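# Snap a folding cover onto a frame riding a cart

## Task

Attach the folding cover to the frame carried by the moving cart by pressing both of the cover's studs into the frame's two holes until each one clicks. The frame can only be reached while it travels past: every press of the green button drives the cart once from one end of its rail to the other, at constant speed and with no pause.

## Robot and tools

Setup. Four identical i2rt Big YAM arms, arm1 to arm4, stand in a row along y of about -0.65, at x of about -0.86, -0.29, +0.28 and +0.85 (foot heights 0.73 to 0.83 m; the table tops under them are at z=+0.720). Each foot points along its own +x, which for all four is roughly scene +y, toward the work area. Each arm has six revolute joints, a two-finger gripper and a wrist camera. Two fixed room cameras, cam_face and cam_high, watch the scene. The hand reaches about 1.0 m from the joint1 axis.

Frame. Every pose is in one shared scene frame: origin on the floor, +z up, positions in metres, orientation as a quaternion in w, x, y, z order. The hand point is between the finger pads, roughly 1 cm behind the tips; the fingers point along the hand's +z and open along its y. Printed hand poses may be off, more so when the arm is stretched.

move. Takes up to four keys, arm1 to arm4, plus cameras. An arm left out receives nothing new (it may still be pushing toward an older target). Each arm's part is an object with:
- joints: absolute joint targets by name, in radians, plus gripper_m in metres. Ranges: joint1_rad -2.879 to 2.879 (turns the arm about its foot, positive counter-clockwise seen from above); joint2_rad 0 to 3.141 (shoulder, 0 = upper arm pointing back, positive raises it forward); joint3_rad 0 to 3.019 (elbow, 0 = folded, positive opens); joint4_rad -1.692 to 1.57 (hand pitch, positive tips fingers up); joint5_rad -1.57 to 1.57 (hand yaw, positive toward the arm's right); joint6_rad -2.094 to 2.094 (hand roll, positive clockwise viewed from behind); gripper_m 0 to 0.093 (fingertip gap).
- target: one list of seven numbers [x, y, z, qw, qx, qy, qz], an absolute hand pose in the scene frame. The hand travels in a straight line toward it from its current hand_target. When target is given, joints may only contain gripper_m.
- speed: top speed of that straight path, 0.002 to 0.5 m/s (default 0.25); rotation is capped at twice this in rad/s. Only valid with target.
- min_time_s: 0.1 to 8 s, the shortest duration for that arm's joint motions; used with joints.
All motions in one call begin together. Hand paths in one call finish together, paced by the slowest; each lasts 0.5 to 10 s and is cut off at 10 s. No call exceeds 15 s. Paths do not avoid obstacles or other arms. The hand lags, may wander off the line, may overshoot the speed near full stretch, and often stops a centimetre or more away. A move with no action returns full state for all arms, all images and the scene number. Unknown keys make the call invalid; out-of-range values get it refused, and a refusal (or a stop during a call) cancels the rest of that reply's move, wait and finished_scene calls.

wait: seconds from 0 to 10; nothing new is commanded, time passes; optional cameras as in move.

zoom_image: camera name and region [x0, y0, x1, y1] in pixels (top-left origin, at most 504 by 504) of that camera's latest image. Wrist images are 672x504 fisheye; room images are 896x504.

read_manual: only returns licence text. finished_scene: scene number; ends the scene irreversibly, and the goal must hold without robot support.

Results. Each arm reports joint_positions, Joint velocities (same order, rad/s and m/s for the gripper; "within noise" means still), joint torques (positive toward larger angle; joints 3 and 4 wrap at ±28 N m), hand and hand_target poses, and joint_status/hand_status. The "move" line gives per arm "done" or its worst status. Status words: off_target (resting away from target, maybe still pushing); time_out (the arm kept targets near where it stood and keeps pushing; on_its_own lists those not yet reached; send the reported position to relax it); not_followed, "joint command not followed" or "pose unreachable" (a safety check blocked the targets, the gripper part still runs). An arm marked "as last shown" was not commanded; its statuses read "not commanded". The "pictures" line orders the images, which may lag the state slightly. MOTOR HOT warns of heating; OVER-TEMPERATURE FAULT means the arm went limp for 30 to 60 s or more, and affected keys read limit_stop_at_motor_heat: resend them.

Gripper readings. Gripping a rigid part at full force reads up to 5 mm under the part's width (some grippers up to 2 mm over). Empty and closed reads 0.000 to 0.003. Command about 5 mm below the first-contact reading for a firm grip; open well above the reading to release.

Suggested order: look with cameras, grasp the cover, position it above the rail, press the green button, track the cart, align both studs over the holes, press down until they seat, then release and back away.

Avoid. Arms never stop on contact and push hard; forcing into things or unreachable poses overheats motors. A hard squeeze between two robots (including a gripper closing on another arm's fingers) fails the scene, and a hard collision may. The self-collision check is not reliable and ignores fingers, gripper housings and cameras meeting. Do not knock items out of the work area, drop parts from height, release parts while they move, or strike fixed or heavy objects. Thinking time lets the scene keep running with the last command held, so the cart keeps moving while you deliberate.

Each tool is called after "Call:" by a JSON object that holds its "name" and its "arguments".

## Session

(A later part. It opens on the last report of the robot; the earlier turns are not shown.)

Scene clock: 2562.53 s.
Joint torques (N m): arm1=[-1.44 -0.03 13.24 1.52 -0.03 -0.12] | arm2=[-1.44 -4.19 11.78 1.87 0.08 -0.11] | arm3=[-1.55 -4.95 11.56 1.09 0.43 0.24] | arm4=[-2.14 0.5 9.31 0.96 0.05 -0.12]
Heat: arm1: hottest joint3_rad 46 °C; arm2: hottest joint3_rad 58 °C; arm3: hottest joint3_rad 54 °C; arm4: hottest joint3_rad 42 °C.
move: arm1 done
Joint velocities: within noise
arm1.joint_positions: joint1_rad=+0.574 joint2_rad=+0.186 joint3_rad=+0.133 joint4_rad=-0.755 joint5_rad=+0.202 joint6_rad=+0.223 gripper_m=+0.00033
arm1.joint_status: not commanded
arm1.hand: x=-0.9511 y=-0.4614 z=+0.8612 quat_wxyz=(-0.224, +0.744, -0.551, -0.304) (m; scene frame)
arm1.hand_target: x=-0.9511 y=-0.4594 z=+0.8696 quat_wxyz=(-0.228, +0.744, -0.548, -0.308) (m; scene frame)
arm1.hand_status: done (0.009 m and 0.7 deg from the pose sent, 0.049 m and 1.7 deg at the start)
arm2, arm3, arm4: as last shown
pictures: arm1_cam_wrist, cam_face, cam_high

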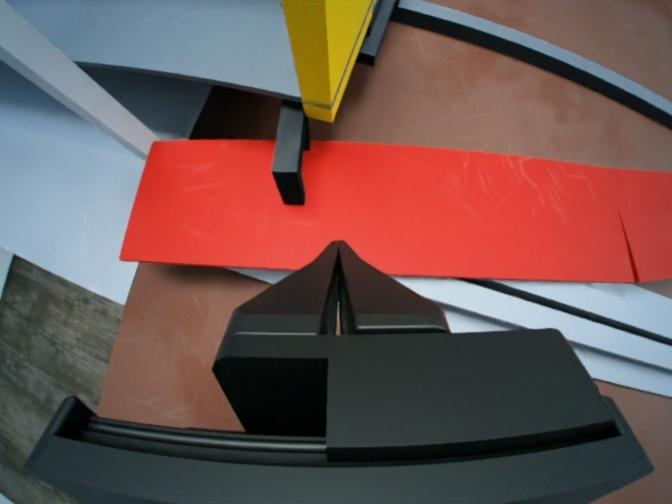

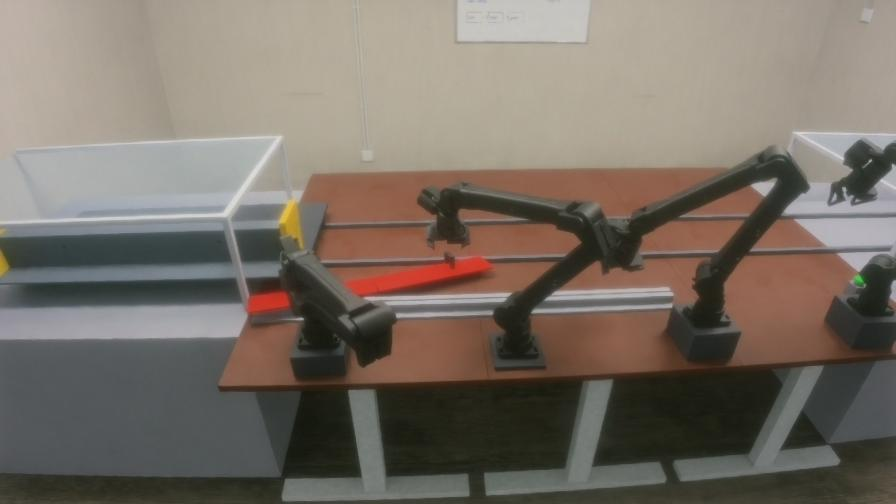

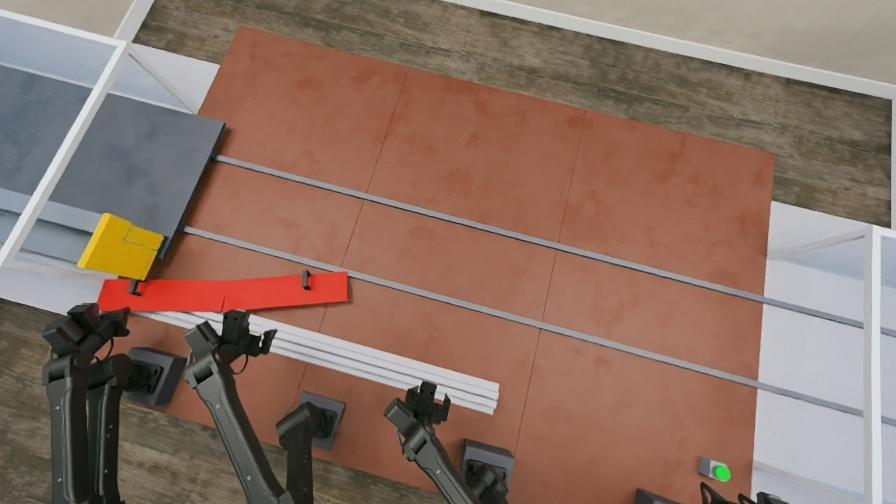

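Call:
{"name": "move", "arguments": {"arm4": {"target":[1.012,-0.435,0.85,-0.2126,0.6743,-0.6743,-0.2126],"speed":0.4,"joints":{"gripper_m":0.0}}, "arm1": {"joints":{"gripper_m":0.07},"target":[-1.0,-0.45,0.87,-0.1375,0.72,-0.58,-0.25],"speed":0.15}, "cameras": ["arm1_cam_wrist"]}}

Call:
{"name": "move", "arguments": {"arm4": {"target":[1.012,-0.425,0.765,-0.2126,0.6743,-0.6743,-0.2126],"speed":0.2}, "cameras": []}}

Call:
{"name": "move", "arguments": {"arm4": {"target":[1.0,-0.47,0.88,-0.2126,0.6743,-0.6743,-0.2126],"speed":0.3}, "cameras": ["arm1_cam_wrist","cam_high"]}}

arm1: "target": qw, qx, qy, qz must be a unit quaternion (the sum of their squares is 1)
Scene clock: 2580.70 s.
Joint torques (N m): arm1=[-1.14 -0.62 13.05 1.21 -0.09 -0.09] | arm2=[-1.44 -4.19 11.79 1.87 0.08 -0.11] | arm3=[-1.55 -4.89 11.55 1.05 0.42 0.25] | arm4=[-2.2 0.62 9.25 0.95 0.06 -0.12]
Heat: arm1: hottest joint3_rad 49 °C; arm2: hottest joint3_rad 59 °C; arm3: hottest joint3_rad 54 °C; arm4: hottest joint3_rad 42 °C.
Joint velocities: within noise
arm1.joint_positions: joint1_rad=+0.574 joint2_rad=+0.186 joint3_rad=+0.133 joint4_rad=-0.755 joint5_rad=+0.202 joint6_rad=+0.223 gripper_m=+0.00033
arm1.joint_status: not commanded
arm1.hand: x=-0.9511 y=-0.4614 z=+0.8612 quat_wxyz=(-0.224, +0.744, -0.551, -0.304) (m; scene frame)
arm1.hand_target: x=-0.9512 y=-0.4594 z=+0.8696 quat_wxyz=(-0.228, +0.743, -0.548, -0.308) (m; scene frame)
arm1.hand_status: done (0.009 m and 0.7 deg from the pose sent, 0.049 m and 1.7 deg at the start)
arm2.joint_positions: joint1_rad=+0.871 joint2_rad=+0.963 joint3_rad=+0.824 joint4_rad=-1.137 joint5_rad=+0.404 joint6_rad=+0.795 gripper_m=+0.08492
arm2.joint_status: not commanded
arm2.hand: x=-0.4766 y=-0.3949 z=+0.9362 quat_wxyz=(-0.183, +0.689, -0.684, -0.154) (m; scene frame)
arm2.hand_target: x=-0.4888 y=-0.3811 z=+0.9592 quat_wxyz=(-0.181, +0.682, -0.684, -0.183) (m; scene frame)
arm2.hand_status: not commanded
arm3.joint_positions: joint1_rad=+1.077 joint2_rad=+1.177 joint3_rad=+0.540 joint4_rad=-0.710 joint5_rad=+0.453 joint6_rad=+1.015 gripper_m=+0.08510
arm3.joint_status: not commanded
arm3.hand: x=+0.0490 y=-0.4510 z=+0.8719 quat_wxyz=(-0.190, +0.697, -0.672, -0.160) (m; scene frame)
arm3.hand_target: x=+0.0312 y=-0.4417 z=+0.8841 quat_wxyz=(-0.185, +0.687, -0.680, -0.179) (m; scene frame)
arm3.hand_status: not commanded
arm4.joint_positions: joint1_rad=+0.655 joint2_rad=+0.536 joint3_rad=+0.838 joint4_rad=-1.413 joint5_rad=+0.279 joint6_rad=+0.550 gripper_m=+0.08512
arm4.joint_status: not commanded
arm4.hand: x=+0.7773 y=-0.4516 z=+1.1024 quat_wxyz=(-0.179, +0.679, -0.686, -0.188) (m; scene frame)
arm4.hand_target: x=+0.7787 y=-0.4518 z=+1.1027 quat_wxyz=(-0.180, +0.681, -0.684, -0.188) (m; scene frame)
arm4.hand_status: not commanded
pictures: none

not run: a call was refused earlier in this reply.

not run: a call was refused earlier in this reply.

Call:
{"name": "move", "arguments": {"arm4": {"target":[1.012,-0.435,0.85,-0.2126,0.6743,-0.6743,-0.2126],"speed":0.4,"joints":{"gripper_m":0.0}}, "arm1": {"joints":{"gripper_m":0.07},"target":[-1.0,-0.45,0.87,-0.1287,0.7849,-0.5806,-0.174],"speed":0.15}, "cameras": ["arm1_cam_wrist"]}}

Call:
{"name": "move", "arguments": {"arm4": {"target":[1.012,-0.425,0.765,-0.2126,0.6743,-0.6743,-0.2126],"speed":0.2}, "cameras": []}}

Call:
{"name": "move", "arguments": {"arm4": {"target":[1.0,-0.47,0.88,-0.2126,0.6743,-0.6743,-0.2126],"speed":0.3}, "cameras": ["arm1_cam_wrist","cam_high"]}}

Scene clock: 2589.60 s.
Joint torques (N m): arm1=[-0.56 -2.43 15.3 0.68 0 0.14] | arm2=[-1.38 -4.25 11.78 1.87 0.08 -0.11] | arm3=[-1.44 -4.89 11.59 1.11 0.42 0.26] | arm4=[-1.49 -1.03 11.08 1.43 -0.54 -0.13]
Heat: arm1: hottest joint3_rad 50 °C; arm2: hottest joint3_rad 59 °C; arm3: hottest joint3_rad 54 °C; arm4: hottest joint3_rad 42 °C.
move: arm1 off_target; arm4 off_target
Joint velocities: within noise
arm1.joint_positions: joint1_rad=+0.670 joint2_rad=+0.740 joint3_rad=+0.326 joint4_rad=-0.795 joint5_rad=+0.168 joint6_rad=+0.360 gripper_m=+0.06991
arm1.joint_status: all done
arm1.hand: x=-0.9812 y=-0.4653 z=+0.8435 quat_wxyz=(-0.127, +0.791, -0.581, -0.145) (m; scene frame)
arm1.hand_target: x=-0.9967 y=-0.4507 z=+0.8687 quat_wxyz=(-0.129, +0.785, -0.582, -0.170) (m; scene frame)
arm1.hand_status: off_target (0.036 m and 3.4 deg from the pose sent, 0.051 m and 19.3 deg at the start)
arm2.joint_positions: joint1_rad=+0.871 joint2_rad=+0.963 joint3_rad=+0.824 joint4_rad=-1.137 joint5_rad=+0.404 joint6_rad=+0.795 gripper_m=+0.08492
arm2.joint_status: not commanded
arm2.hand: x=-0.4766 y=-0.3949 z=+0.9362 quat_wxyz=(-0.183, +0.689, -0.684, -0.154) (m; scene frame)
arm2.hand_target: x=-0.4888 y=-0.3811 z=+0.9592 quat_wxyz=(-0.181, +0.682, -0.684, -0.183) (m; scene frame)
arm2.hand_status: not commanded
arm3.joint_positions: joint1_rad=+1.077 joint2_rad=+1.177 joint3_rad=+0.540 joint4_rad=-0.710 joint5_rad=+0.453 joint6_rad=+1.015 gripper_m=+0.08510
arm3.joint_status: not commanded
arm3.hand: x=+0.0490 y=-0.4510 z=+0.8719 quat_wxyz=(-0.190, +0.697, -0.672, -0.160) (m; scene frame)
arm3.hand_target: x=+0.0312 y=-0.4417 z=+0.8841 quat_wxyz=(-0.185, +0.687, -0.680, -0.179) (m; scene frame)
arm3.hand_status: not commanded
arm4.joint_positions: joint1_rad=-0.893 joint2_rad=+0.989 joint3_rad=+0.246 joint4_rad=-0.498 joint5_rad=-0.489 joint6_rad=-0.826 gripper_m=+0.00045
arm4.joint_status: all done
arm4.hand: x=+0.9893 y=-0.4501 z=+0.8347 quat_wxyz=(-0.182, +0.667, -0.689, -0.217) (m; scene frame)
arm4.hand_target: x=+1.0078 y=-0.4358 z=+0.8503 quat_wxyz=(-0.209, +0.673, -0.677, -0.214) (m; scene frame)
arm4.hand_status: off_target (0.031 m and 4.0 deg from the pose sent, 0.345 m and 5.0 deg at the start)
pictures: arm1_cam_wrist

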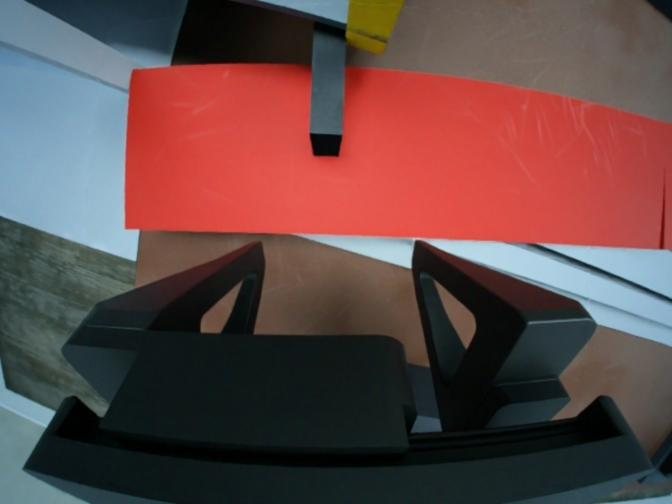

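Scene clock: 2591.23 s.
Joint torques (N m): arm1=[0.09 -2.49 15.16 0.68 0.01 0.11] | arm2=[-1.38 -4.19 11.78 1.87 0.08 -0.11] | arm3=[-1.55 -4.95 11.63 1.1 0.42 0.26] | arm4=[-0.09 -2.32 2.7 0.73 -0.49 0.22]
Heat: arm1: hottest joint3_rad 50 °C; arm2: hottest joint3_rad 59 °C; arm3: hottest joint3_rad 54 °C; arm4: hottest joint3_rad 42 °C.
move: arm4 off_target
Joint velocities: within noise
arm1, arm2, arm3: as last shown
arm4.joint_positions: joint1_rad=-0.884 joint2_rad=+1.434 joint3_rad=+0.231 joint4_rad=+0.089 joint5_rad=-0.475 joint6_rad=-0.832 gripper_m=+0.00044
arm4.joint_status: not commanded
arm4.hand: x=+1.0296 y=-0.4212 z=+0.7775 quat_wxyz=(-0.241, +0.675, -0.667, -0.202) (m; scene frame)
arm4.hand_target: x=+1.0137 y=-0.4268 z=+0.7669 quat_wxyz=(-0.215, +0.674, -0.675, -0.211) (m; scene frame)
arm4.hand_status: off_target (0.022 m and 3.6 deg from the pose sent, 0.077 m and 4.0 deg at the start)
pictures: none
No camera images: "cameras" was empty.

Scene clock: 2593.10 s.
Joint torques (N m): arm1=[-0.67 -2.08 15.16 0.76 -0.02 0.12] | arm2=[-1.38 -4.25 11.78 1.87 0.08 -0.11] | arm3=[-1.61 -4.95 11.58 1.07 0.42 0.25] | arm4=[-1.96 -1.32 12.53 0.2 -0.59 -0.14]
Heat: arm1: hottest joint3_rad 50 °C; arm2: hottest joint3_rad 59 °C; arm3: hottest joint3_rad 54 °C; arm4: hottest joint3_rad 42 °C.
move: arm4 off_target
Joint velocities: within noise
arm1, arm2, arm3: as last shown
arm4.joint_positions: joint1_rad=-1.014 joint2_rad=+0.819 joint3_rad=+0.251 joint4_rad=-0.738 joint5_rad=-0.535 joint6_rad=-0.969 gripper_m=+0.00044
arm4.joint_status: not commanded
arm4.hand: x=+0.9806 y=-0.4771 z=+0.8565 quat_wxyz=(-0.184, +0.670, -0.685, -0.221) (m; scene frame)
arm4.hand_target: x=+0.9984 y=-0.4682 z=+0.8783 quat_wxyz=(-0.211, +0.675, -0.674, -0.214) (m; scene frame)
arm4.hand_status: off_target (0.031 m and 3.6 deg from the pose sent, 0.117 m and 3.6 deg at the start)
pictures: arm1_cam_wrist, cam_high

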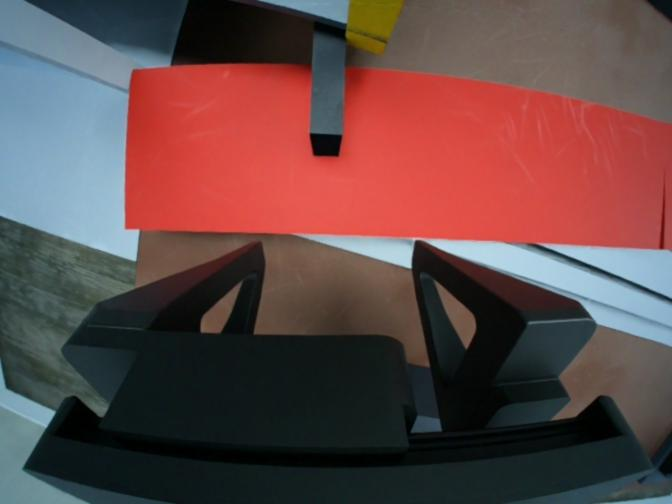

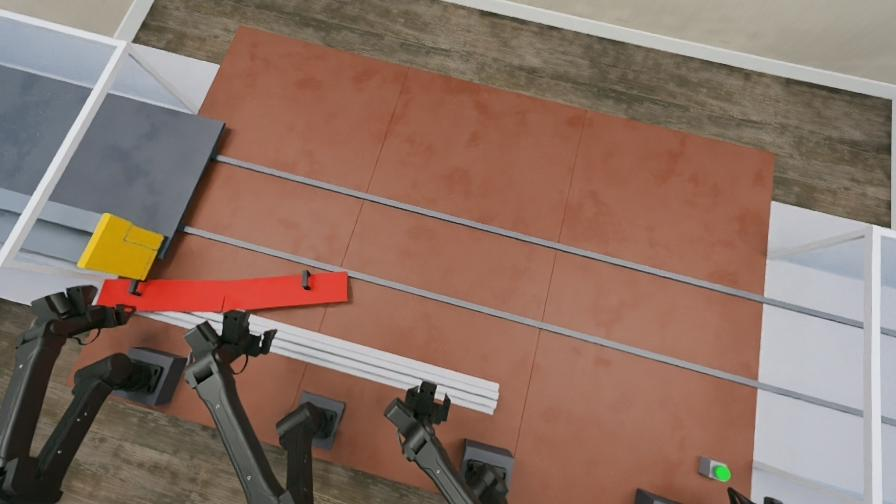

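Call:
{"name": "move", "arguments": {"arm1": {"target":[-0.995,-0.43,0.82,-0.1788,0.7667,-0.5672,-0.2417],"speed":0.1}, "cameras": ["arm1_cam_wrist"]}}

Call:
{"name": "move", "arguments": {"arm1": {"target":[-0.997,-0.415,0.775,-0.1788,0.7667,-0.5672,-0.2417],"speed":0.08}, "cameras": ["arm1_cam_wrist","cam_face"]}}

Scene clock: 2607.97 s.
Joint torques (N m): arm1=[-1.9 -2.26 8.65 2 0.23 -0.12] | arm2=[-1.44 -4.25 11.78 1.87 0.08 -0.11] | arm3=[-1.55 -4.72 11.58 1.06 0.41 0.26] | arm4=[-2.14 -1.38 12.52 0.27 -0.59 -0.15]
Heat: arm1: hottest joint3_rad 51 °C; arm2: hottest joint3_rad 59 °C; arm3: hottest joint3_rad 54 °C; arm4: hottest joint3_rad 43 °C.
move: arm1 done
Joint velocities: within noise
arm1.joint_positions: joint1_rad=+0.667 joint2_rad=+0.818 joint3_rad=+0.215 joint4_rad=-0.376 joint5_rad=+0.207 joint6_rad=+0.334 gripper_m=+0.06991
arm1.joint_status: not commanded
arm1.hand: x=-1.0001 y=-0.4308 z=+0.8244 quat_wxyz=(-0.174, +0.766, -0.568, -0.246) (m; scene frame)
arm1.hand_target: x=-0.9964 y=-0.4313 z=+0.8199 quat_wxyz=(-0.178, +0.767, -0.567, -0.243) (m; scene frame)
arm1.hand_status: done (0.007 m and 0.7 deg from the pose sent, 0.045 m and 13.0 deg at the start)
arm2, arm3, arm4: as last shown
arm4.hand_target: x=+0.9984 y=-0.4682 z=+0.8783 quat_wxyz=(-0.211, +0.674, -0.675, -0.214) (m; scene frame)
pictures: arm1_cam_wrist

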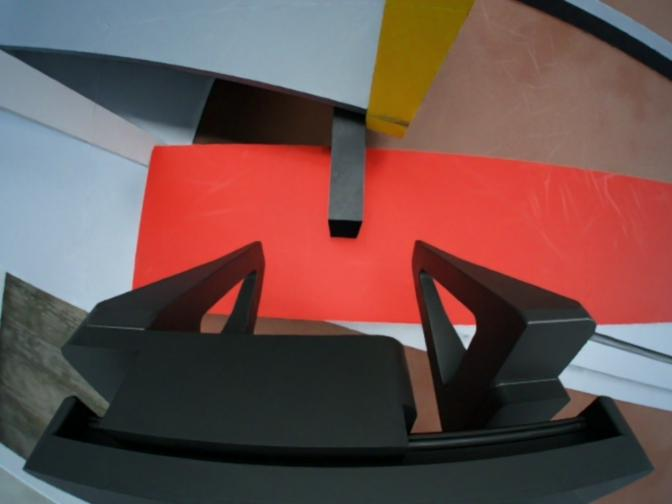

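Scene clock: 2609.47 s.
Joint torques (N m): arm1=[-1.55 -3.84 6.46 1.59 -0.06 -0.15] | arm2=[-1.38 -4.25 11.78 1.85 0.08 -0.11] | arm3=[-1.55 -4.84 11.56 1.05 0.43 0.26] | arm4=[-2.14 -1.2 12.52 0.25 -0.59 -0.12]
Heat: arm1: hottest joint3_rad 51 °C; arm2: hottest joint3_rad 59 °C; arm3: hottest joint3_rad 54 °C; arm4: hottest joint3_rad 43 °C.
move: arm1 done
Joint velocities: within noise
arm1.joint_positions: joint1_rad=+0.617 joint2_rad=+1.110 joint3_rad=+0.174 joint4_rad=-0.022 joint5_rad=+0.188 joint6_rad=+0.297 gripper_m=+0.06991
arm1.joint_status: not commanded
arm1.hand: x=-1.0017 y=-0.4118 z=+0.7823 quat_wxyz=(-0.180, +0.761, -0.570, -0.251) (m; scene frame)
arm1.hand_target: x=-0.9968 y=-0.4160 z=+0.7756 quat_wxyz=(-0.178, +0.766, -0.568, -0.242) (m; scene frame)
arm1.hand_status: done (0.009 m and 1.3 deg from the pose sent, 0.052 m and 0.7 deg at the start)
arm2, arm3, arm4: as last shown
pictures: arm1_cam_wrist, cam_face

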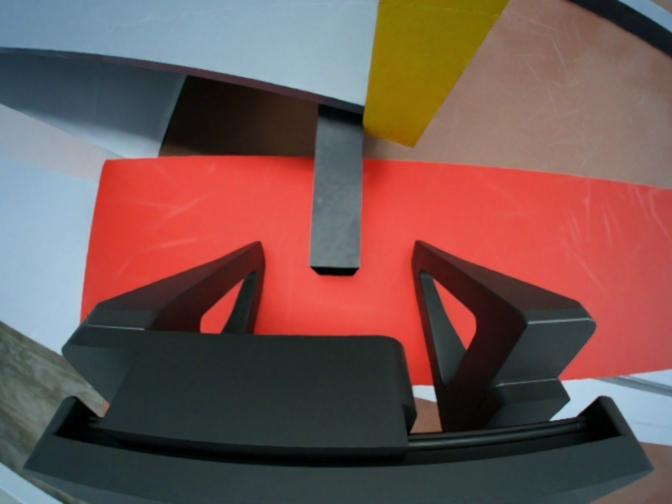

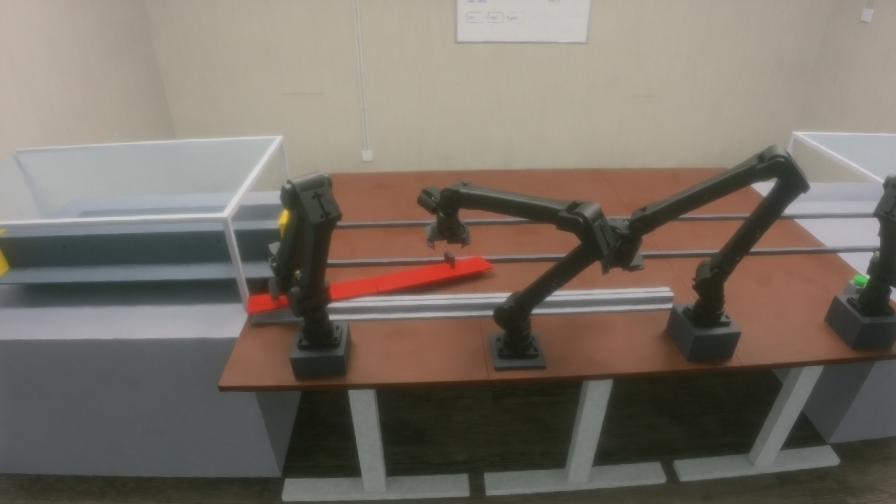

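Call:
{"name": "move", "arguments": {"arm1": {"target":[-0.997,-0.405,0.765,-0.1788,0.7667,-0.5672,-0.2417],"speed":0.08}, "cameras": []}}

Call:
{"name": "move", "arguments": {"arm1": {"joints":{"gripper_m":0.0}}, "cameras": ["arm1_cam_wrist"]}}

Call:
{"name": "move", "arguments": {"arm1": {"target":[-0.985,-0.45,0.77,-0.1788,0.7667,-0.5672,-0.2417],"speed":0.04}, "cameras": ["arm1_cam_wrist","cam_high"]}}

Scene clock: 2614.90 s.
Joint torques (N m): arm1=[-1.32 -3.08 6.75 0.79 -0.25 -0.14] | arm2=[-1.44 -4.25 11.78 1.85 0.08 -0.11] | arm3=[-1.44 -4.72 11.62 1.05 0.42 0.25] | arm4=[-2.14 -1.26 12.51 0.24 -0.6 -0.14]
Heat: arm1: hottest joint3_rad 50 °C; arm2: hottest joint3_rad 59 °C; arm3: hottest joint3_rad 54 °C; arm4: hottest joint3_rad 43 °C.
move: arm1 off_target
Joint velocities: within noise
arm1.joint_positions: joint1_rad=+0.588 joint2_rad=+1.185 joint3_rad=+0.176 joint4_rad=+0.093 joint5_rad=+0.182 joint6_rad=+0.266 gripper_m=+0.06991
arm1.joint_status: not commanded
arm1.hand: x=-1.0028 y=-0.3976 z=+0.7792 quat_wxyz=(-0.191, +0.757, -0.566, -0.265) (m; scene frame)
arm1.hand_target: x=-0.9964 y=-0.4048 z=+0.7671 quat_wxyz=(-0.182, +0.766, -0.567, -0.242) (m; scene frame)
arm1.hand_status: off_target (0.017 m and 3.3 deg from the pose sent, 0.019 m and 1.3 deg at the start)
arm2, arm3, arm4: as last shown
pictures: none
No camera images: "cameras" was empty.

Scene clock: 2615.57 s.
Joint torques (N m): arm1=[-1.38 -3.31 6.54 0.72 0.27 -0.13] | arm2=[-1.44 -4.19 11.77 1.87 0.08 -0.11] | arm3=[-1.44 -4.89 11.56 1.1 0.43 0.25] | arm4=[-2.14 -1.26 12.52 0.27 -0.6 -0.14]
Heat: arm1: hottest joint3_rad 49 °C; arm2: hottest joint3_rad 59 °C; arm3: hottest joint3_rad 54 °C; arm4: hottest joint3_rad 43 °C.
move: arm1 off_target
Joint velocities: within noise
arm1.joint_positions: joint1_rad=+0.587 joint2_rad=+1.188 joint3_rad=+0.177 joint4_rad=+0.098 joint5_rad=+0.164 joint6_rad=+0.268 gripper_m=+0.01488
arm1.joint_status: gripper_m off_target (ended at +0.01491, target +0.00000)
arm1.hand: x=-1.0059 y=-0.3979 z=+0.7791 quat_wxyz=(-0.183, +0.757, -0.566, -0.270) (m; scene frame)
arm1.hand_target: x=-0.9970 y=-0.4054 z=+0.7668 quat_wxyz=(-0.179, +0.766, -0.567, -0.243) (m; scene frame)
arm1.hand_status: not commanded
arm2, arm3, arm4: as last shown
pictures: arm1_cam_wrist

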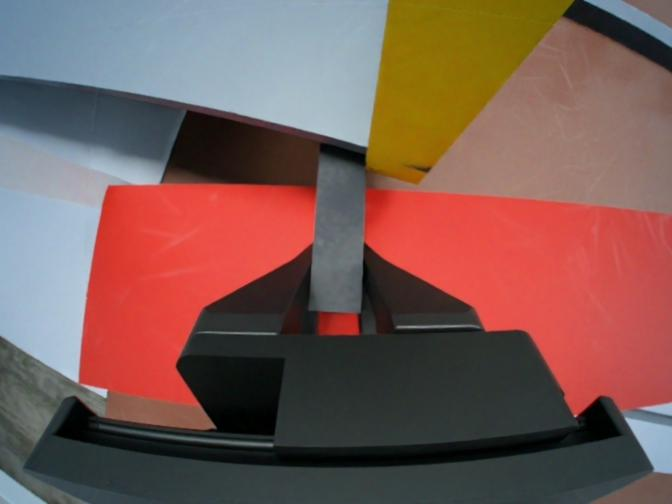

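Scene clock: 2617.37 s.
Joint torques (N m): arm1=[0.79 -8.53 1.22 -0.61 0.16 0.05] | arm2=[-1.44 -4.25 11.78 1.87 0.08 -0.11] | arm3=[-1.55 -4.84 11.58 1.07 0.42 0.25] | arm4=[-2.02 -1.26 12.52 0.27 -0.59 -0.13]
Heat: arm1: hottest joint3_rad 49 °C; arm2: hottest joint3_rad 59 °C; arm3: hottest joint3_rad 54 °C; arm4: hottest joint3_rad 43 °C.
move: arm1 off_target
Joint velocities: within noise
arm1.joint_positions: joint1_rad=+0.631 joint2_rad=+1.122 joint3_rad=+0.165 joint4_rad=+0.058 joint5_rad=+0.214 joint6_rad=+0.320 gripper_m=+0.01492
arm1.joint_status: not commanded
arm1.hand: x=-1.0069 y=-0.4040 z=+0.7879 quat_wxyz=(-0.194, +0.747, -0.573, -0.277) (m; scene frame)
arm1.hand_target: x=-0.9877 y=-0.4385 z=+0.7679 quat_wxyz=(-0.182, +0.763, -0.569, -0.247) (m; scene frame)
arm1.hand_status: off_target (0.054 m and 5.0 deg from the pose sent, 0.057 m and 3.4 deg at the start)
arm2, arm3, arm4: as last shown
pictures: arm1_cam_wrist, cam_high

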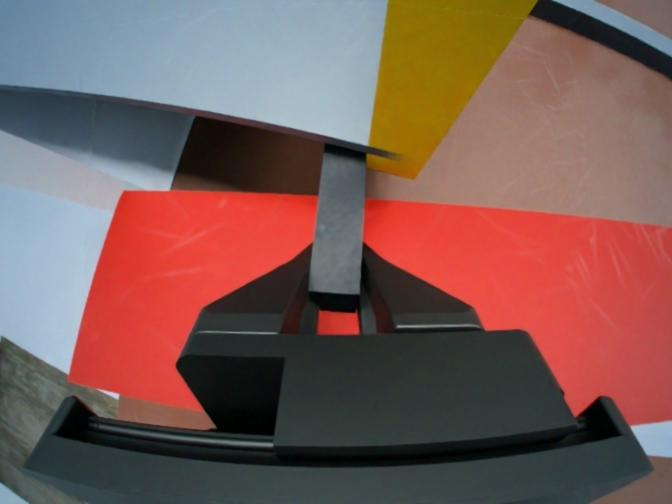

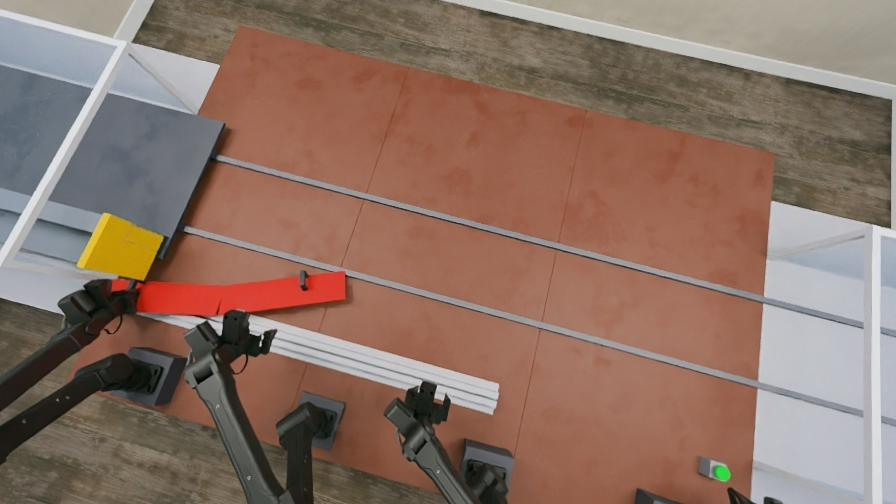

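Call:
{"name": "move", "arguments": {"arm2": {"joints":{"gripper_m":0.0},"target":[-0.68,-0.25,0.87,0.0,0.7071,-0.7071,0.0],"speed":0.3}, "cameras": ["arm2_cam_wrist","arm1_cam_wrist"]}}

Scene clock: 2636.30 s.
Joint torques (N m): arm1=[1.26 -7.71 1.1 -0.59 0.18 0.04] | arm2=[-1.14 -15.91 10.63 -0.08 -0.13 -0.09] | arm3=[-1.55 -5.01 11.59 1.07 0.43 0.25] | arm4=[-2.08 -1.32 12.49 0.28 -0.59 -0.13]
Heat: arm1: hottest joint3_rad 46 °C; arm2: hottest joint3_rad 59 °C; arm3: hottest joint3_rad 54 °C; arm4: hottest joint3_rad 44 °C.
move: arm2 off_target
Joint velocities: within noise
arm1, arm4: as last shown
arm2.joint_positions: joint1_rad=+0.795 joint2_rad=+1.837 joint3_rad=+1.542 joint4_rad=-1.313 joint5_rad=+0.020 joint6_rad=+0.795 gripper_m=+0.00036
arm2.joint_status: all done
arm2.hand: x=-0.6708 y=-0.2624 z=+0.8529 quat_wxyz=(-0.002, +0.706, -0.708, +0.018) (m; scene frame)
arm2.hand_target: x=-0.6780 y=-0.2497 z=+0.8704 quat_wxyz=(-0.001, +0.706, -0.709, -0.001) (m; scene frame)
arm2.hand_status: off_target (0.023 m and 2.1 deg from the pose sent, 0.258 m and 27.7 deg at the start)
arm3.joint_positions: joint1_rad=+1.077 joint2_rad=+1.177 joint3_rad=+0.540 joint4_rad=-0.710 joint5_rad=+0.453 joint6_rad=+1.015 gripper_m=+0.08510
arm3.joint_status: not commanded
arm3.hand: x=+0.0490 y=-0.4510 z=+0.8719 quat_wxyz=(-0.190, +0.697, -0.672, -0.160) (m; scene frame)
arm3.hand_target: x=+0.0312 y=-0.4417 z=+0.8841 quat_wxyz=(-0.185, +0.687, -0.680, -0.179) (m; scene frame)
arm3.hand_status: not commanded
pictures: arm1_cam_wrist, arm2_cam_wrist

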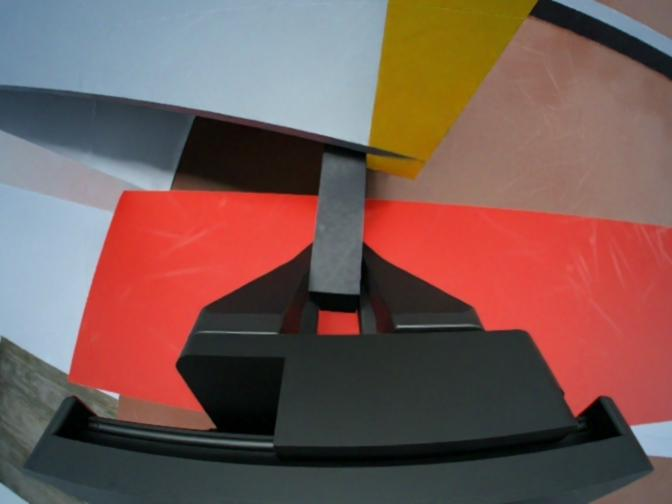

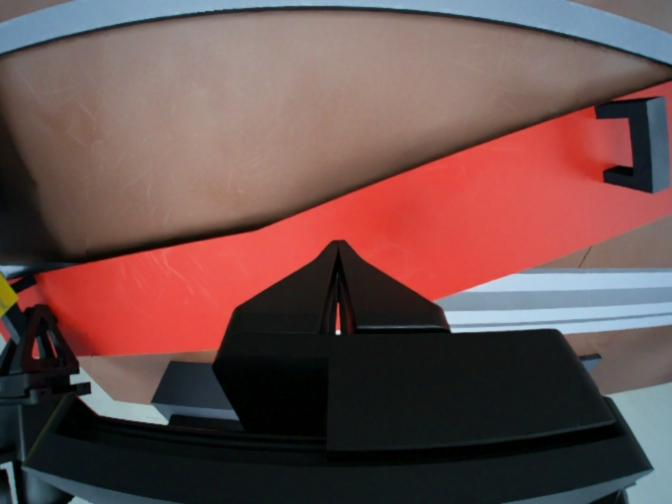

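Call:
{"name": "move", "arguments": {"arm2": {"target":[-0.785,-0.255,0.80,0.0,0.7071,-0.7071,0.0],"speed":0.3}, "cameras": ["arm2_cam_wrist"]}}

Call:
{"name": "move", "arguments": {"arm2": {"target":[-0.785,-0.250,0.765,0.0,0.7071,-0.7071,0.0],"speed":0.1}, "cameras": ["arm2_cam_wrist"]}}

Scene clock: 2644.43 s.
Joint torques (N m): arm1=[1.14 -8.23 1.22 -0.73 0.15 0.03] | arm2=[-0.97 -19.37 10.37 0.34 0 0.11] | arm3=[-1.44 -4.84 11.54 1.09 0.44 0.26] | arm4=[-2.08 -1.14 12.49 0.25 -0.59 -0.14]
Heat: arm1: hottest joint3_rad 45 °C; arm2: hottest joint3_rad 60 °C; arm3: hottest joint3_rad 54 °C; arm4: hottest joint3_rad 45 °C.
move: arm2 off_target
Joint velocities: within noise
arm1, arm3, arm4: as last shown
arm2.joint_positions: joint1_rad=+0.916 joint2_rad=+2.098 joint3_rad=+1.740 joint4_rad=-1.272 joint5_rad=+0.016 joint6_rad=+0.890 gripper_m=+0.00036
arm2.joint_status: not commanded
arm2.hand: x=-0.7722 y=-0.2695 z=+0.7774 quat_wxyz=(-0.003, +0.715, -0.699, +0.027) (m; scene frame)
arm2.hand_target: x=-0.7833 y=-0.2554 z=+0.7988 quat_wxyz=(+0.000, +0.709, -0.705, +0.001) (m; scene frame)
arm2.hand_status: off_target (0.030 m and 3.4 deg from the pose sent, 0.126 m and 2.1 deg at the start)
pictures: arm2_cam_wrist

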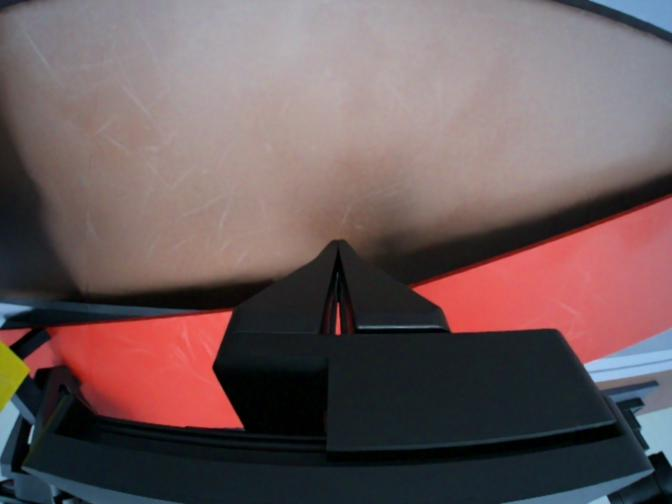

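Scene clock: 2645.57 s.
Joint torques (N m): arm1=[1.85 -7.88 1.22 -0.58 0.21 0.07] | arm2=[-1.2 -18.84 8.36 1.07 -0.01 0.08] | arm3=[-1.61 -4.95 11.6 1.07 0.42 0.25] | arm4=[-2.2 -1.44 12.55 0.27 -0.59 -0.14]
Heat: arm1: hottest joint3_rad 44 °C; arm2: hottest joint3_rad 60 °C; arm3: hottest joint3_rad 54 °C; arm4: hottest joint3_rad 45 °C.
move: arm2 off_target
Joint velocities: within noise
arm1, arm3: as last shown
arm2.joint_positions: joint1_rad=+0.913 joint2_rad=+2.127 joint3_rad=+1.740 joint4_rad=-1.219 joint5_rad=+0.016 joint6_rad=+0.890 gripper_m=+0.00036
arm2.joint_status: not commanded
arm2.hand: x=-0.7792 y=-0.2620 z=+0.7594 quat_wxyz=(-0.001, +0.714, -0.700, +0.016) (m; scene frame)
arm2.hand_target: x=-0.7846 y=-0.2502 z=+0.7651 quat_wxyz=(+0.000, +0.707, -0.707, +0.000) (m; scene frame)
arm2.hand_status: off_target (0.014 m and 2.1 deg from the pose sent, 0.026 m and 3.4 deg at the start)
arm4.joint_positions: joint1_rad=-1.014 joint2_rad=+0.819 joint3_rad=+0.251 joint4_rad=-0.738 joint5_rad=-0.535 joint6_rad=-0.969 gripper_m=+0.00044
arm4.joint_status: not commanded
arm4.hand: x=+0.9806 y=-0.4771 z=+0.8565 quat_wxyz=(-0.184, +0.670, -0.685, -0.221) (m; scene frame)
arm4.hand_target: x=+0.9984 y=-0.4682 z=+0.8783 quat_wxyz=(-0.211, +0.674, -0.675, -0.214) (m; scene frame)
arm4.hand_status: not commanded
pictures: arm2_cam_wrist

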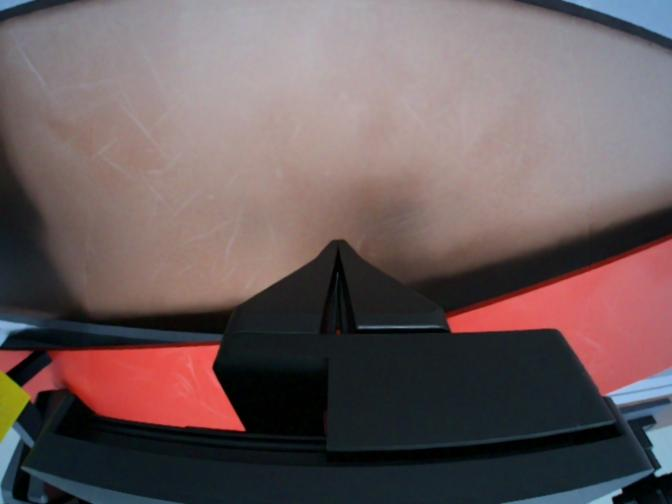

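Call:
{"name": "move", "arguments": {"arm2": {"target":[-0.785,-0.37,0.765,0.0,0.7071,-0.7071,0.0],"speed":0.06}, "arm1": {"target":[-0.985,-0.455,0.78,-0.1788,0.7667,-0.5672,-0.2417],"speed":0.06}, "cameras": ["arm2_cam_wrist","arm1_cam_wrist","cam_high"]}}

Scene clock: 2651.80 s.
Joint torques (N m): arm1=[1.79 -9.23 1.16 -1.52 0.02 0.08] | arm2=[0.44 -15.68 5.16 -0.25 -0.51 0.03] | arm3=[-1.44 -4.89 11.59 1.07 0.42 0.26] | arm4=[-2.14 -1.26 12.52 0.27 -0.6 -0.14]
Heat: arm1: hottest joint3_rad 44 °C; arm2: hottest joint3_rad 58 °C; arm3: hottest joint3_rad 54 °C; arm4: hottest joint3_rad 45 °C.
move: arm1 off_target; arm2 off_target
Joint velocities: within noise
arm1.joint_positions: joint1_rad=+0.657 joint2_rad=+1.085 joint3_rad=+0.169 joint4_rad=+0.004 joint5_rad=+0.234 joint6_rad=+0.331 gripper_m=+0.01524
arm1.joint_status: not commanded
arm1.hand: x=-1.0086 y=-0.4086 z=+0.7920 quat_wxyz=(-0.196, +0.750, -0.570, -0.272) (m; scene frame)
arm1.hand_target: x=-0.9874 y=-0.4451 z=+0.7716 quat_wxyz=(-0.183, +0.766, -0.567, -0.242) (m; scene frame)
arm1.hand_status: off_target (0.053 m and 4.4 deg from the pose sent, 0.056 m and 5.0 deg at the start)
arm2.joint_positions: joint1_rad=+1.054 joint2_rad=+1.949 joint3_rad=+1.511 joint4_rad=-1.072 joint5_rad=+0.040 joint6_rad=+1.054 gripper_m=+0.00036
arm2.joint_status: not commanded
arm2.hand: x=-0.7929 y=-0.3500 z=+0.7843 quat_wxyz=(-0.003, +0.704, -0.709, -0.035) (m; scene frame)
arm2.hand_target: x=-0.7859 y=-0.3665 z=+0.7671 quat_wxyz=(-0.004, +0.707, -0.707, -0.006) (m; scene frame)
arm2.hand_status: off_target (0.029 m and 4.1 deg from the pose sent, 0.108 m and 2.1 deg at the start)
arm3, arm4: as last shown
pictures: arm1_cam_wrist, arm2_cam_wrist, cam_high

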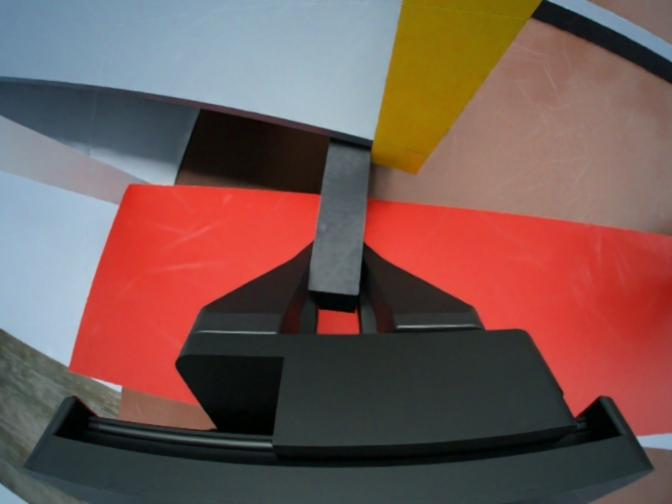

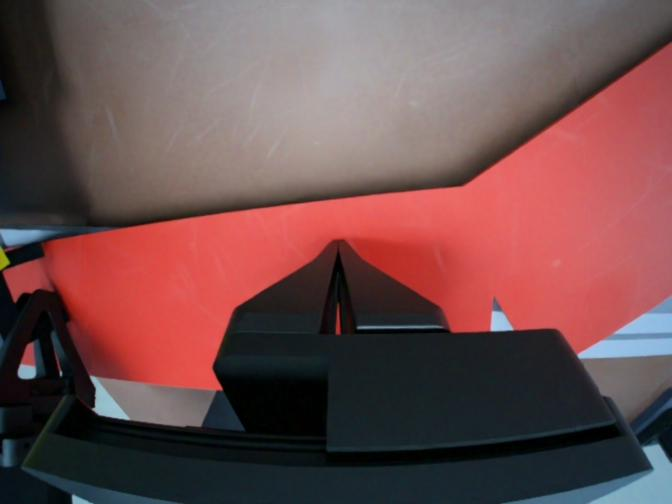

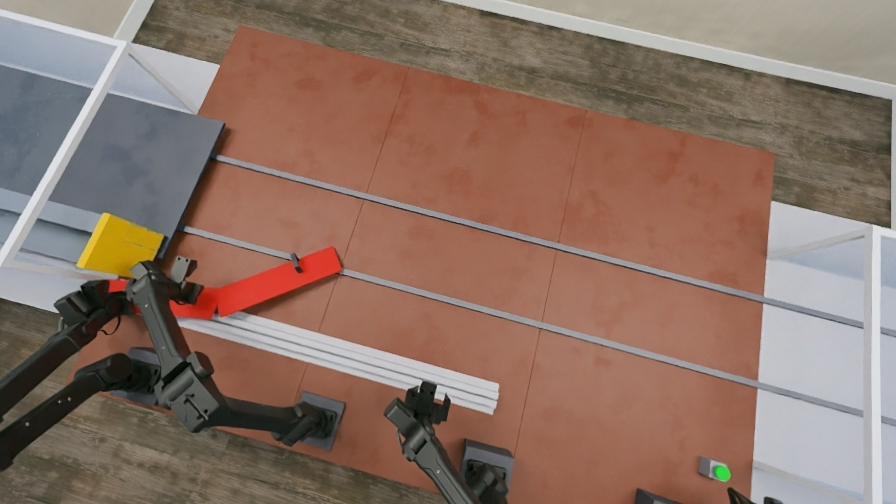

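Call:
{"name": "move", "arguments": {"arm2": {"target":[-0.775,-0.32,0.84,0.0,0.7071,-0.7071,0.0],"speed":0.3}, "cameras": []}}

Call:
{"name": "move", "arguments": {"arm2": {"target":[-0.765,-0.26,0.83,0.0,0.7071,-0.7071,0.0],"speed":0.3}, "cameras": []}}

Call:
{"name": "move", "arguments": {"arm2": {"target":[-0.765,-0.265,0.75,0.0,0.7071,-0.7071,0.0],"speed":0.15}, "cameras": ["arm2_cam_wrist"]}}

Scene clock: 2670.03 s.
Joint torques (N m): arm1=[1.38 -9.47 1.24 -1.37 0.03 0.11] | arm2=[-0.56 -17.79 10.5 -0.09 -0.12 -0.11] | arm3=[-1.55 -4.78 11.59 1.09 0.42 0.26] | arm4=[-2.2 -1.38 12.53 0.27 -0.59 -0.14]
Heat: arm1: hottest joint3_rad 42 °C; arm2: hottest joint3_rad 55 °C; arm3: hottest joint3_rad 54 °C; arm4: hottest joint3_rad 45 °C.
move: arm2 off_target
Joint velocities: within noise
arm1.joint_positions: joint1_rad=+0.657 joint2_rad=+1.085 joint3_rad=+0.169 joint4_rad=+0.004 joint5_rad=+0.236 joint6_rad=+0.329 gripper_m=+0.01524
arm1.joint_status: not commanded
arm1.hand: x=-1.0084 y=-0.4085 z=+0.7921 quat_wxyz=(-0.197, +0.750, -0.569, -0.272) (m; scene frame)
arm1.hand_target: x=-0.9872 y=-0.4450 z=+0.7715 quat_wxyz=(-0.183, +0.766, -0.567, -0.241) (m; scene frame)
arm1.hand_status: not commanded
arm2.joint_positions: joint1_rad=+0.988 joint2_rad=+1.947 joint3_rad=+1.603 joint4_rad=-1.287 joint5_rad=+0.011 joint6_rad=+1.000 gripper_m=+0.00036
arm2.joint_status: not commanded
arm2.hand: x=-0.7604 y=-0.3306 z=+0.8169 quat_wxyz=(-0.003, +0.701, -0.712, +0.028) (m; scene frame)
arm2.hand_target: x=-0.7733 y=-0.3227 z=+0.8396 quat_wxyz=(+0.003, +0.705, -0.709, +0.005) (m; scene frame)
arm2.hand_status: off_target (0.029 m and 3.3 deg from the pose sent, 0.066 m and 4.1 deg at the start)
arm3, arm4: as last shown
pictures: none
No camera images: "cameras" was empty.

Scene clock: 2671.43 s.
Joint torques (N m): arm1=[1.26 -9.05 1.05 -1.65 0.04 0.06] | arm2=[-0.03 -17.79 10.65 -0.06 -0.02 -0.11] | arm3=[-1.55 -4.89 11.56 1.1 0.43 0.25] | arm4=[-2.2 -1.14 12.49 0.28 -0.59 -0.13]
Heat: arm1: hottest joint3_rad 42 °C; arm2: hottest joint3_rad 55 °C; arm3: hottest joint3_rad 54 °C; arm4: hottest joint3_rad 45 °C.
move: arm2 off_target
Joint velocities: within noise
arm1, arm3, arm4: as last shown
arm2.joint_positions: joint1_rad=+0.891 joint2_rad=+2.012 joint3_rad=+1.700 joint4_rad=-1.295 joint5_rad=+0.016 joint6_rad=+0.904 gripper_m=+0.00036
arm2.joint_status: not commanded
arm2.hand: x=-0.7509 y=-0.2666 z=+0.8137 quat_wxyz=(-0.001, +0.701, -0.713, +0.016) (m; scene frame)
arm2.hand_target: x=-0.7646 y=-0.2607 z=+0.8292 quat_wxyz=(+0.000, +0.707, -0.707, +0.000) (m; scene frame)
arm2.hand_status: off_target (0.022 m and 2.1 deg from the pose sent, 0.072 m and 3.3 deg at the start)
pictures: none
No camera images: "cameras" was empty.

Scene clock: 2672.73 s.
Joint torques (N m): arm1=[1.03 -9.29 0.94 -1.63 0.07 0.06] | arm2=[0.21 -18.9 7.3 1.07 -0.01 -0.07] | arm3=[-1.55 -4.78 11.59 1.07 0.42 0.25] | arm4=[-2.2 -1.26 12.52 0.25 -0.59 -0.14]
Heat: arm1: hottest joint3_rad 42 °C; arm2: hottest joint3_rad 55 °C; arm3: hottest joint3_rad 54 °C; arm4: hottest joint3_rad 46 °C.
move: arm2 off_target
Joint velocities: within noise
arm1, arm3, arm4: as last shown
arm2.joint_positions: joint1_rad=+0.893 joint2_rad=+2.090 joint3_rad=+1.628 joint4_rad=-1.144 joint5_rad=+0.016 joint6_rad=+0.904 gripper_m=+0.00036
arm2.joint_status: not commanded
arm2.hand: x=-0.7541 y=-0.2667 z=+0.7422 quat_wxyz=(-0.001, +0.702, -0.712, +0.016) (m; scene frame)
arm2.hand_target: x=-0.7649 y=-0.2656 z=+0.7503 quat_wxyz=(+0.000, +0.707, -0.707, +0.000) (m; scene frame)
arm2.hand_status: off_target (0.013 m and 2.0 deg from the pose sent, 0.065 m and 2.1 deg at the start)
pictures: arm2_cam_wrist

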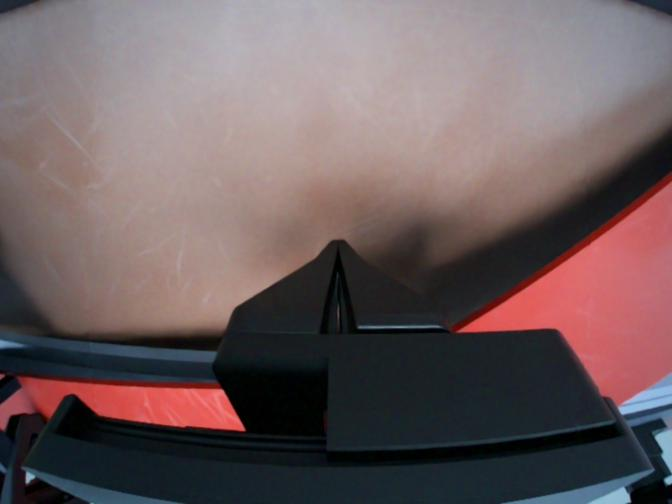

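Call:
{"name": "move", "arguments": {"arm2": {"target":[-0.775,-0.43,0.742,0.0,0.7071,-0.7071,0.0],"speed":0.06}, "cameras": ["arm2_cam_wrist","arm1_cam_wrist","cam_high"]}}

Scene clock: 2677.73 s.
Joint torques (N m): arm1=[0.79 -9.11 1.18 -1.62 0.04 0.07] | arm2=[1.96 -12.1 2.7 -0.25 -0.87 0.04] | arm3=[-1.32 -4.84 11.56 1.07 0.42 0.25] | arm4=[-2.14 -1.38 12.56 0.27 -0.59 -0.14]
Heat: arm1: hottest joint3_rad 41 °C; arm2: hottest joint3_rad 55 °C; arm3: hottest joint3_rad 54 °C; arm4: hottest joint3_rad 46 °C.
move: arm2 off_target
Joint velocities: within noise
arm1.joint_positions: joint1_rad=+0.657 joint2_rad=+1.084 joint3_rad=+0.169 joint4_rad=+0.003 joint5_rad=+0.236 joint6_rad=+0.331 gripper_m=+0.01524
arm1.joint_status: not commanded
arm1.hand: x=-1.0083 y=-0.4086 z=+0.7922 quat_wxyz=(-0.197, +0.750, -0.570, -0.272) (m; scene frame)
arm1.hand_target: x=-0.9872 y=-0.4449 z=+0.7717 quat_wxyz=(-0.183, +0.766, -0.568, -0.242) (m; scene frame)
arm1.hand_status: not commanded
arm2.joint_positions: joint1_rad=+1.118 joint2_rad=+1.857 joint3_rad=+1.389 joint4_rad=-0.975 joint5_rad=+0.053 joint6_rad=+1.142 gripper_m=+0.00035
arm2.joint_status: not commanded
arm2.hand: x=-0.7922 y=-0.3898 z=+0.7931 quat_wxyz=(+0.005, +0.694, -0.717, -0.069) (m; scene frame)
arm2.hand_target: x=-0.7735 y=-0.4253 z=+0.7472 quat_wxyz=(-0.005, +0.706, -0.708, -0.006) (m; scene frame)
arm2.hand_status: off_target (0.067 m and 8.2 deg from the pose sent, 0.165 m and 2.0 deg at the start)
arm3, arm4: as last shown
pictures: arm1_cam_wrist, arm2_cam_wrist, cam_high

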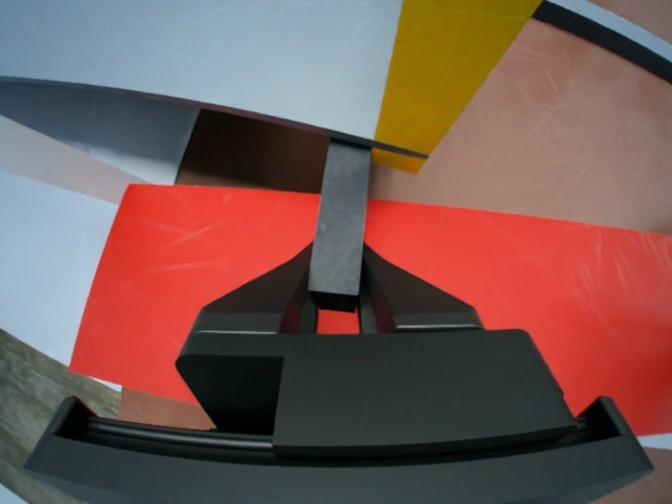

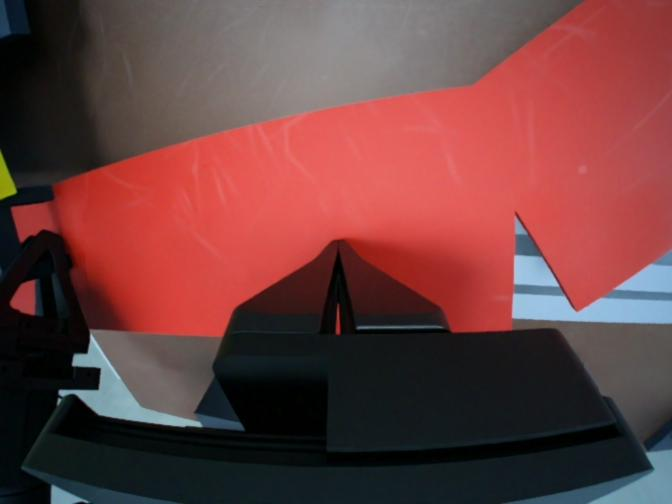

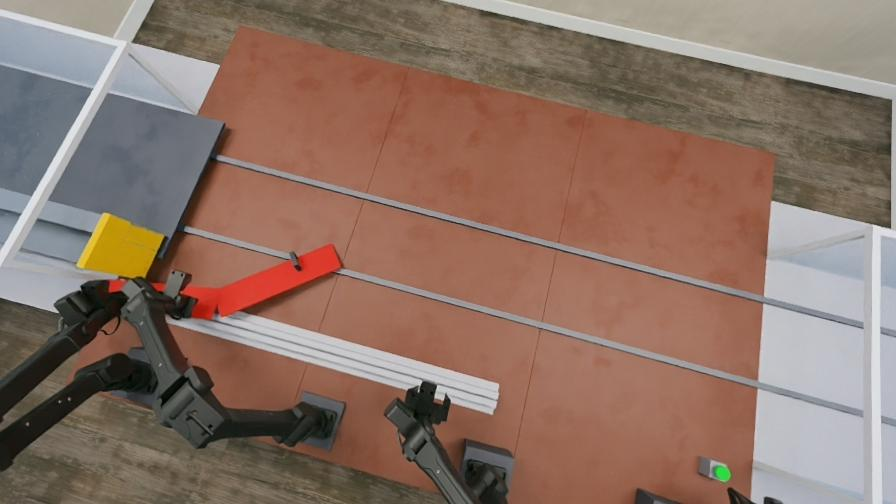

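Call:
{"name": "move", "arguments": {"arm2": {"target":[-0.75,-0.42,0.88,-0.0923,0.701,-0.701,-0.0923],"speed":0.3}, "cameras": []}}

Call:
{"name": "move", "arguments": {"arm2": {"target":[-0.73,-0.50,0.88,-0.0923,0.701,-0.701,-0.0923],"speed":0.3}, "cameras": ["arm2_cam_wrist"]}}

Scene clock: 2684.07 s.
Joint torques (N m): arm1=[0.91 -8.94 0.99 -1.39 0.01 0.1] | arm2=[-0.21 -14.21 9.24 0.16 0.23 0.07] | arm3=[-1.61 -4.78 11.54 1.07 0.42 0.25] | arm4=[-2.14 -1.32 12.53 0.27 -0.59 -0.14]
Heat: arm1: hottest joint3_rad 41 °C; arm2: hottest joint3_rad 54 °C; arm3: hottest joint3_rad 54 °C; arm4: hottest joint3_rad 46 °C.
move: arm2 off_target
Joint velocities: within noise
arm1.joint_positions: joint1_rad=+0.657 joint2_rad=+1.084 joint3_rad=+0.171 joint4_rad=+0.003 joint5_rad=+0.236 joint6_rad=+0.331 gripper_m=+0.01524
arm1.joint_status: not commanded
arm1.hand: x=-1.0088 y=-0.4080 z=+0.7928 quat_wxyz=(-0.197, +0.750, -0.570, -0.272) (m; scene frame)
arm1.hand_target: x=-0.9875 y=-0.4445 z=+0.7720 quat_wxyz=(-0.183, +0.765, -0.567, -0.242) (m; scene frame)
arm1.hand_status: not commanded
arm2.joint_positions: joint1_rad=+1.201 joint2_rad=+1.679 joint3_rad=+1.335 joint4_rad=-1.172 joint5_rad=+0.249 joint6_rad=+1.172 gripper_m=+0.00035
arm2.joint_status: not commanded
arm2.hand: x=-0.7400 y=-0.4232 z=+0.8649 quat_wxyz=(-0.095, +0.708, -0.696, -0.074) (m; scene frame)
arm2.hand_target: x=-0.7486 y=-0.4223 z=+0.8795 quat_wxyz=(-0.091, +0.705, -0.698, -0.087) (m; scene frame)
arm2.hand_status: off_target (0.018 m and 2.3 deg from the pose sent, 0.101 m and 11.6 deg at the start)
arm3.joint_positions: joint1_rad=+1.077 joint2_rad=+1.177 joint3_rad=+0.540 joint4_rad=-0.710 joint5_rad=+0.453 joint6_rad=+1.015 gripper_m=+0.08510
arm3.joint_status: not commanded
arm3.hand: x=+0.0490 y=-0.4510 z=+0.8719 quat_wxyz=(-0.190, +0.697, -0.672, -0.160) (m; scene frame)
arm3.hand_target: x=+0.0312 y=-0.4417 z=+0.8841 quat_wxyz=(-0.185, +0.687, -0.680, -0.179) (m; scene frame)
arm3.hand_status: not commanded
arm4: as last shown
pictures: none
No camera images: "cameras" was empty.

Scene clock: 2685.43 s.
Joint torques (N m): arm1=[1.14 -9.52 1.11 -1.43 0 0.09] | arm2=[-0.73 -13.98 7.23 0.08 0.26 0.02] | arm3=[-1.38 -4.89 11.58 1.05 0.43 0.24] | arm4=[-2.14 -1.32 12.51 0.25 -0.6 -0.14]
Heat: arm1: hottest joint3_rad 41 °C; arm2: hottest joint3_rad 54 °C; arm3: hottest joint3_rad 54 °C; arm4: hottest joint3_rad 46 °C.
move: arm2 off_target
Joint velocities: within noise
arm1, arm3, arm4: as last shown
arm2.joint_positions: joint1_rad=+1.359 joint2_rad=+1.598 joint3_rad=+1.238 joint4_rad=-1.180 joint5_rad=+0.267 joint6_rad=+1.332 gripper_m=+0.00035
arm2.joint_status: not commanded
arm2.hand: x=-0.7318 y=-0.5022 z=+0.8683 quat_wxyz=(-0.096, +0.707, -0.695, -0.085) (m; scene frame)
arm2.hand_target: x=-0.7306 y=-0.5014 z=+0.8795 quat_wxyz=(-0.093, +0.702, -0.700, -0.092) (m; scene frame)
arm2.hand_status: off_target (0.012 m and 1.4 deg from the pose sent, 0.079 m and 2.3 deg at the start)
pictures: arm2_cam_wrist

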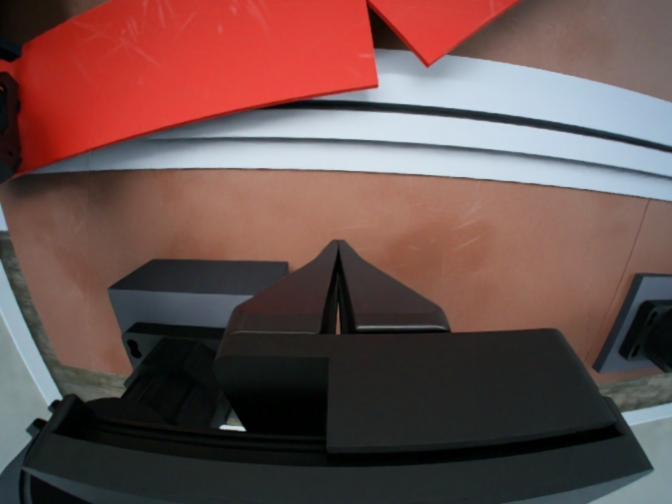

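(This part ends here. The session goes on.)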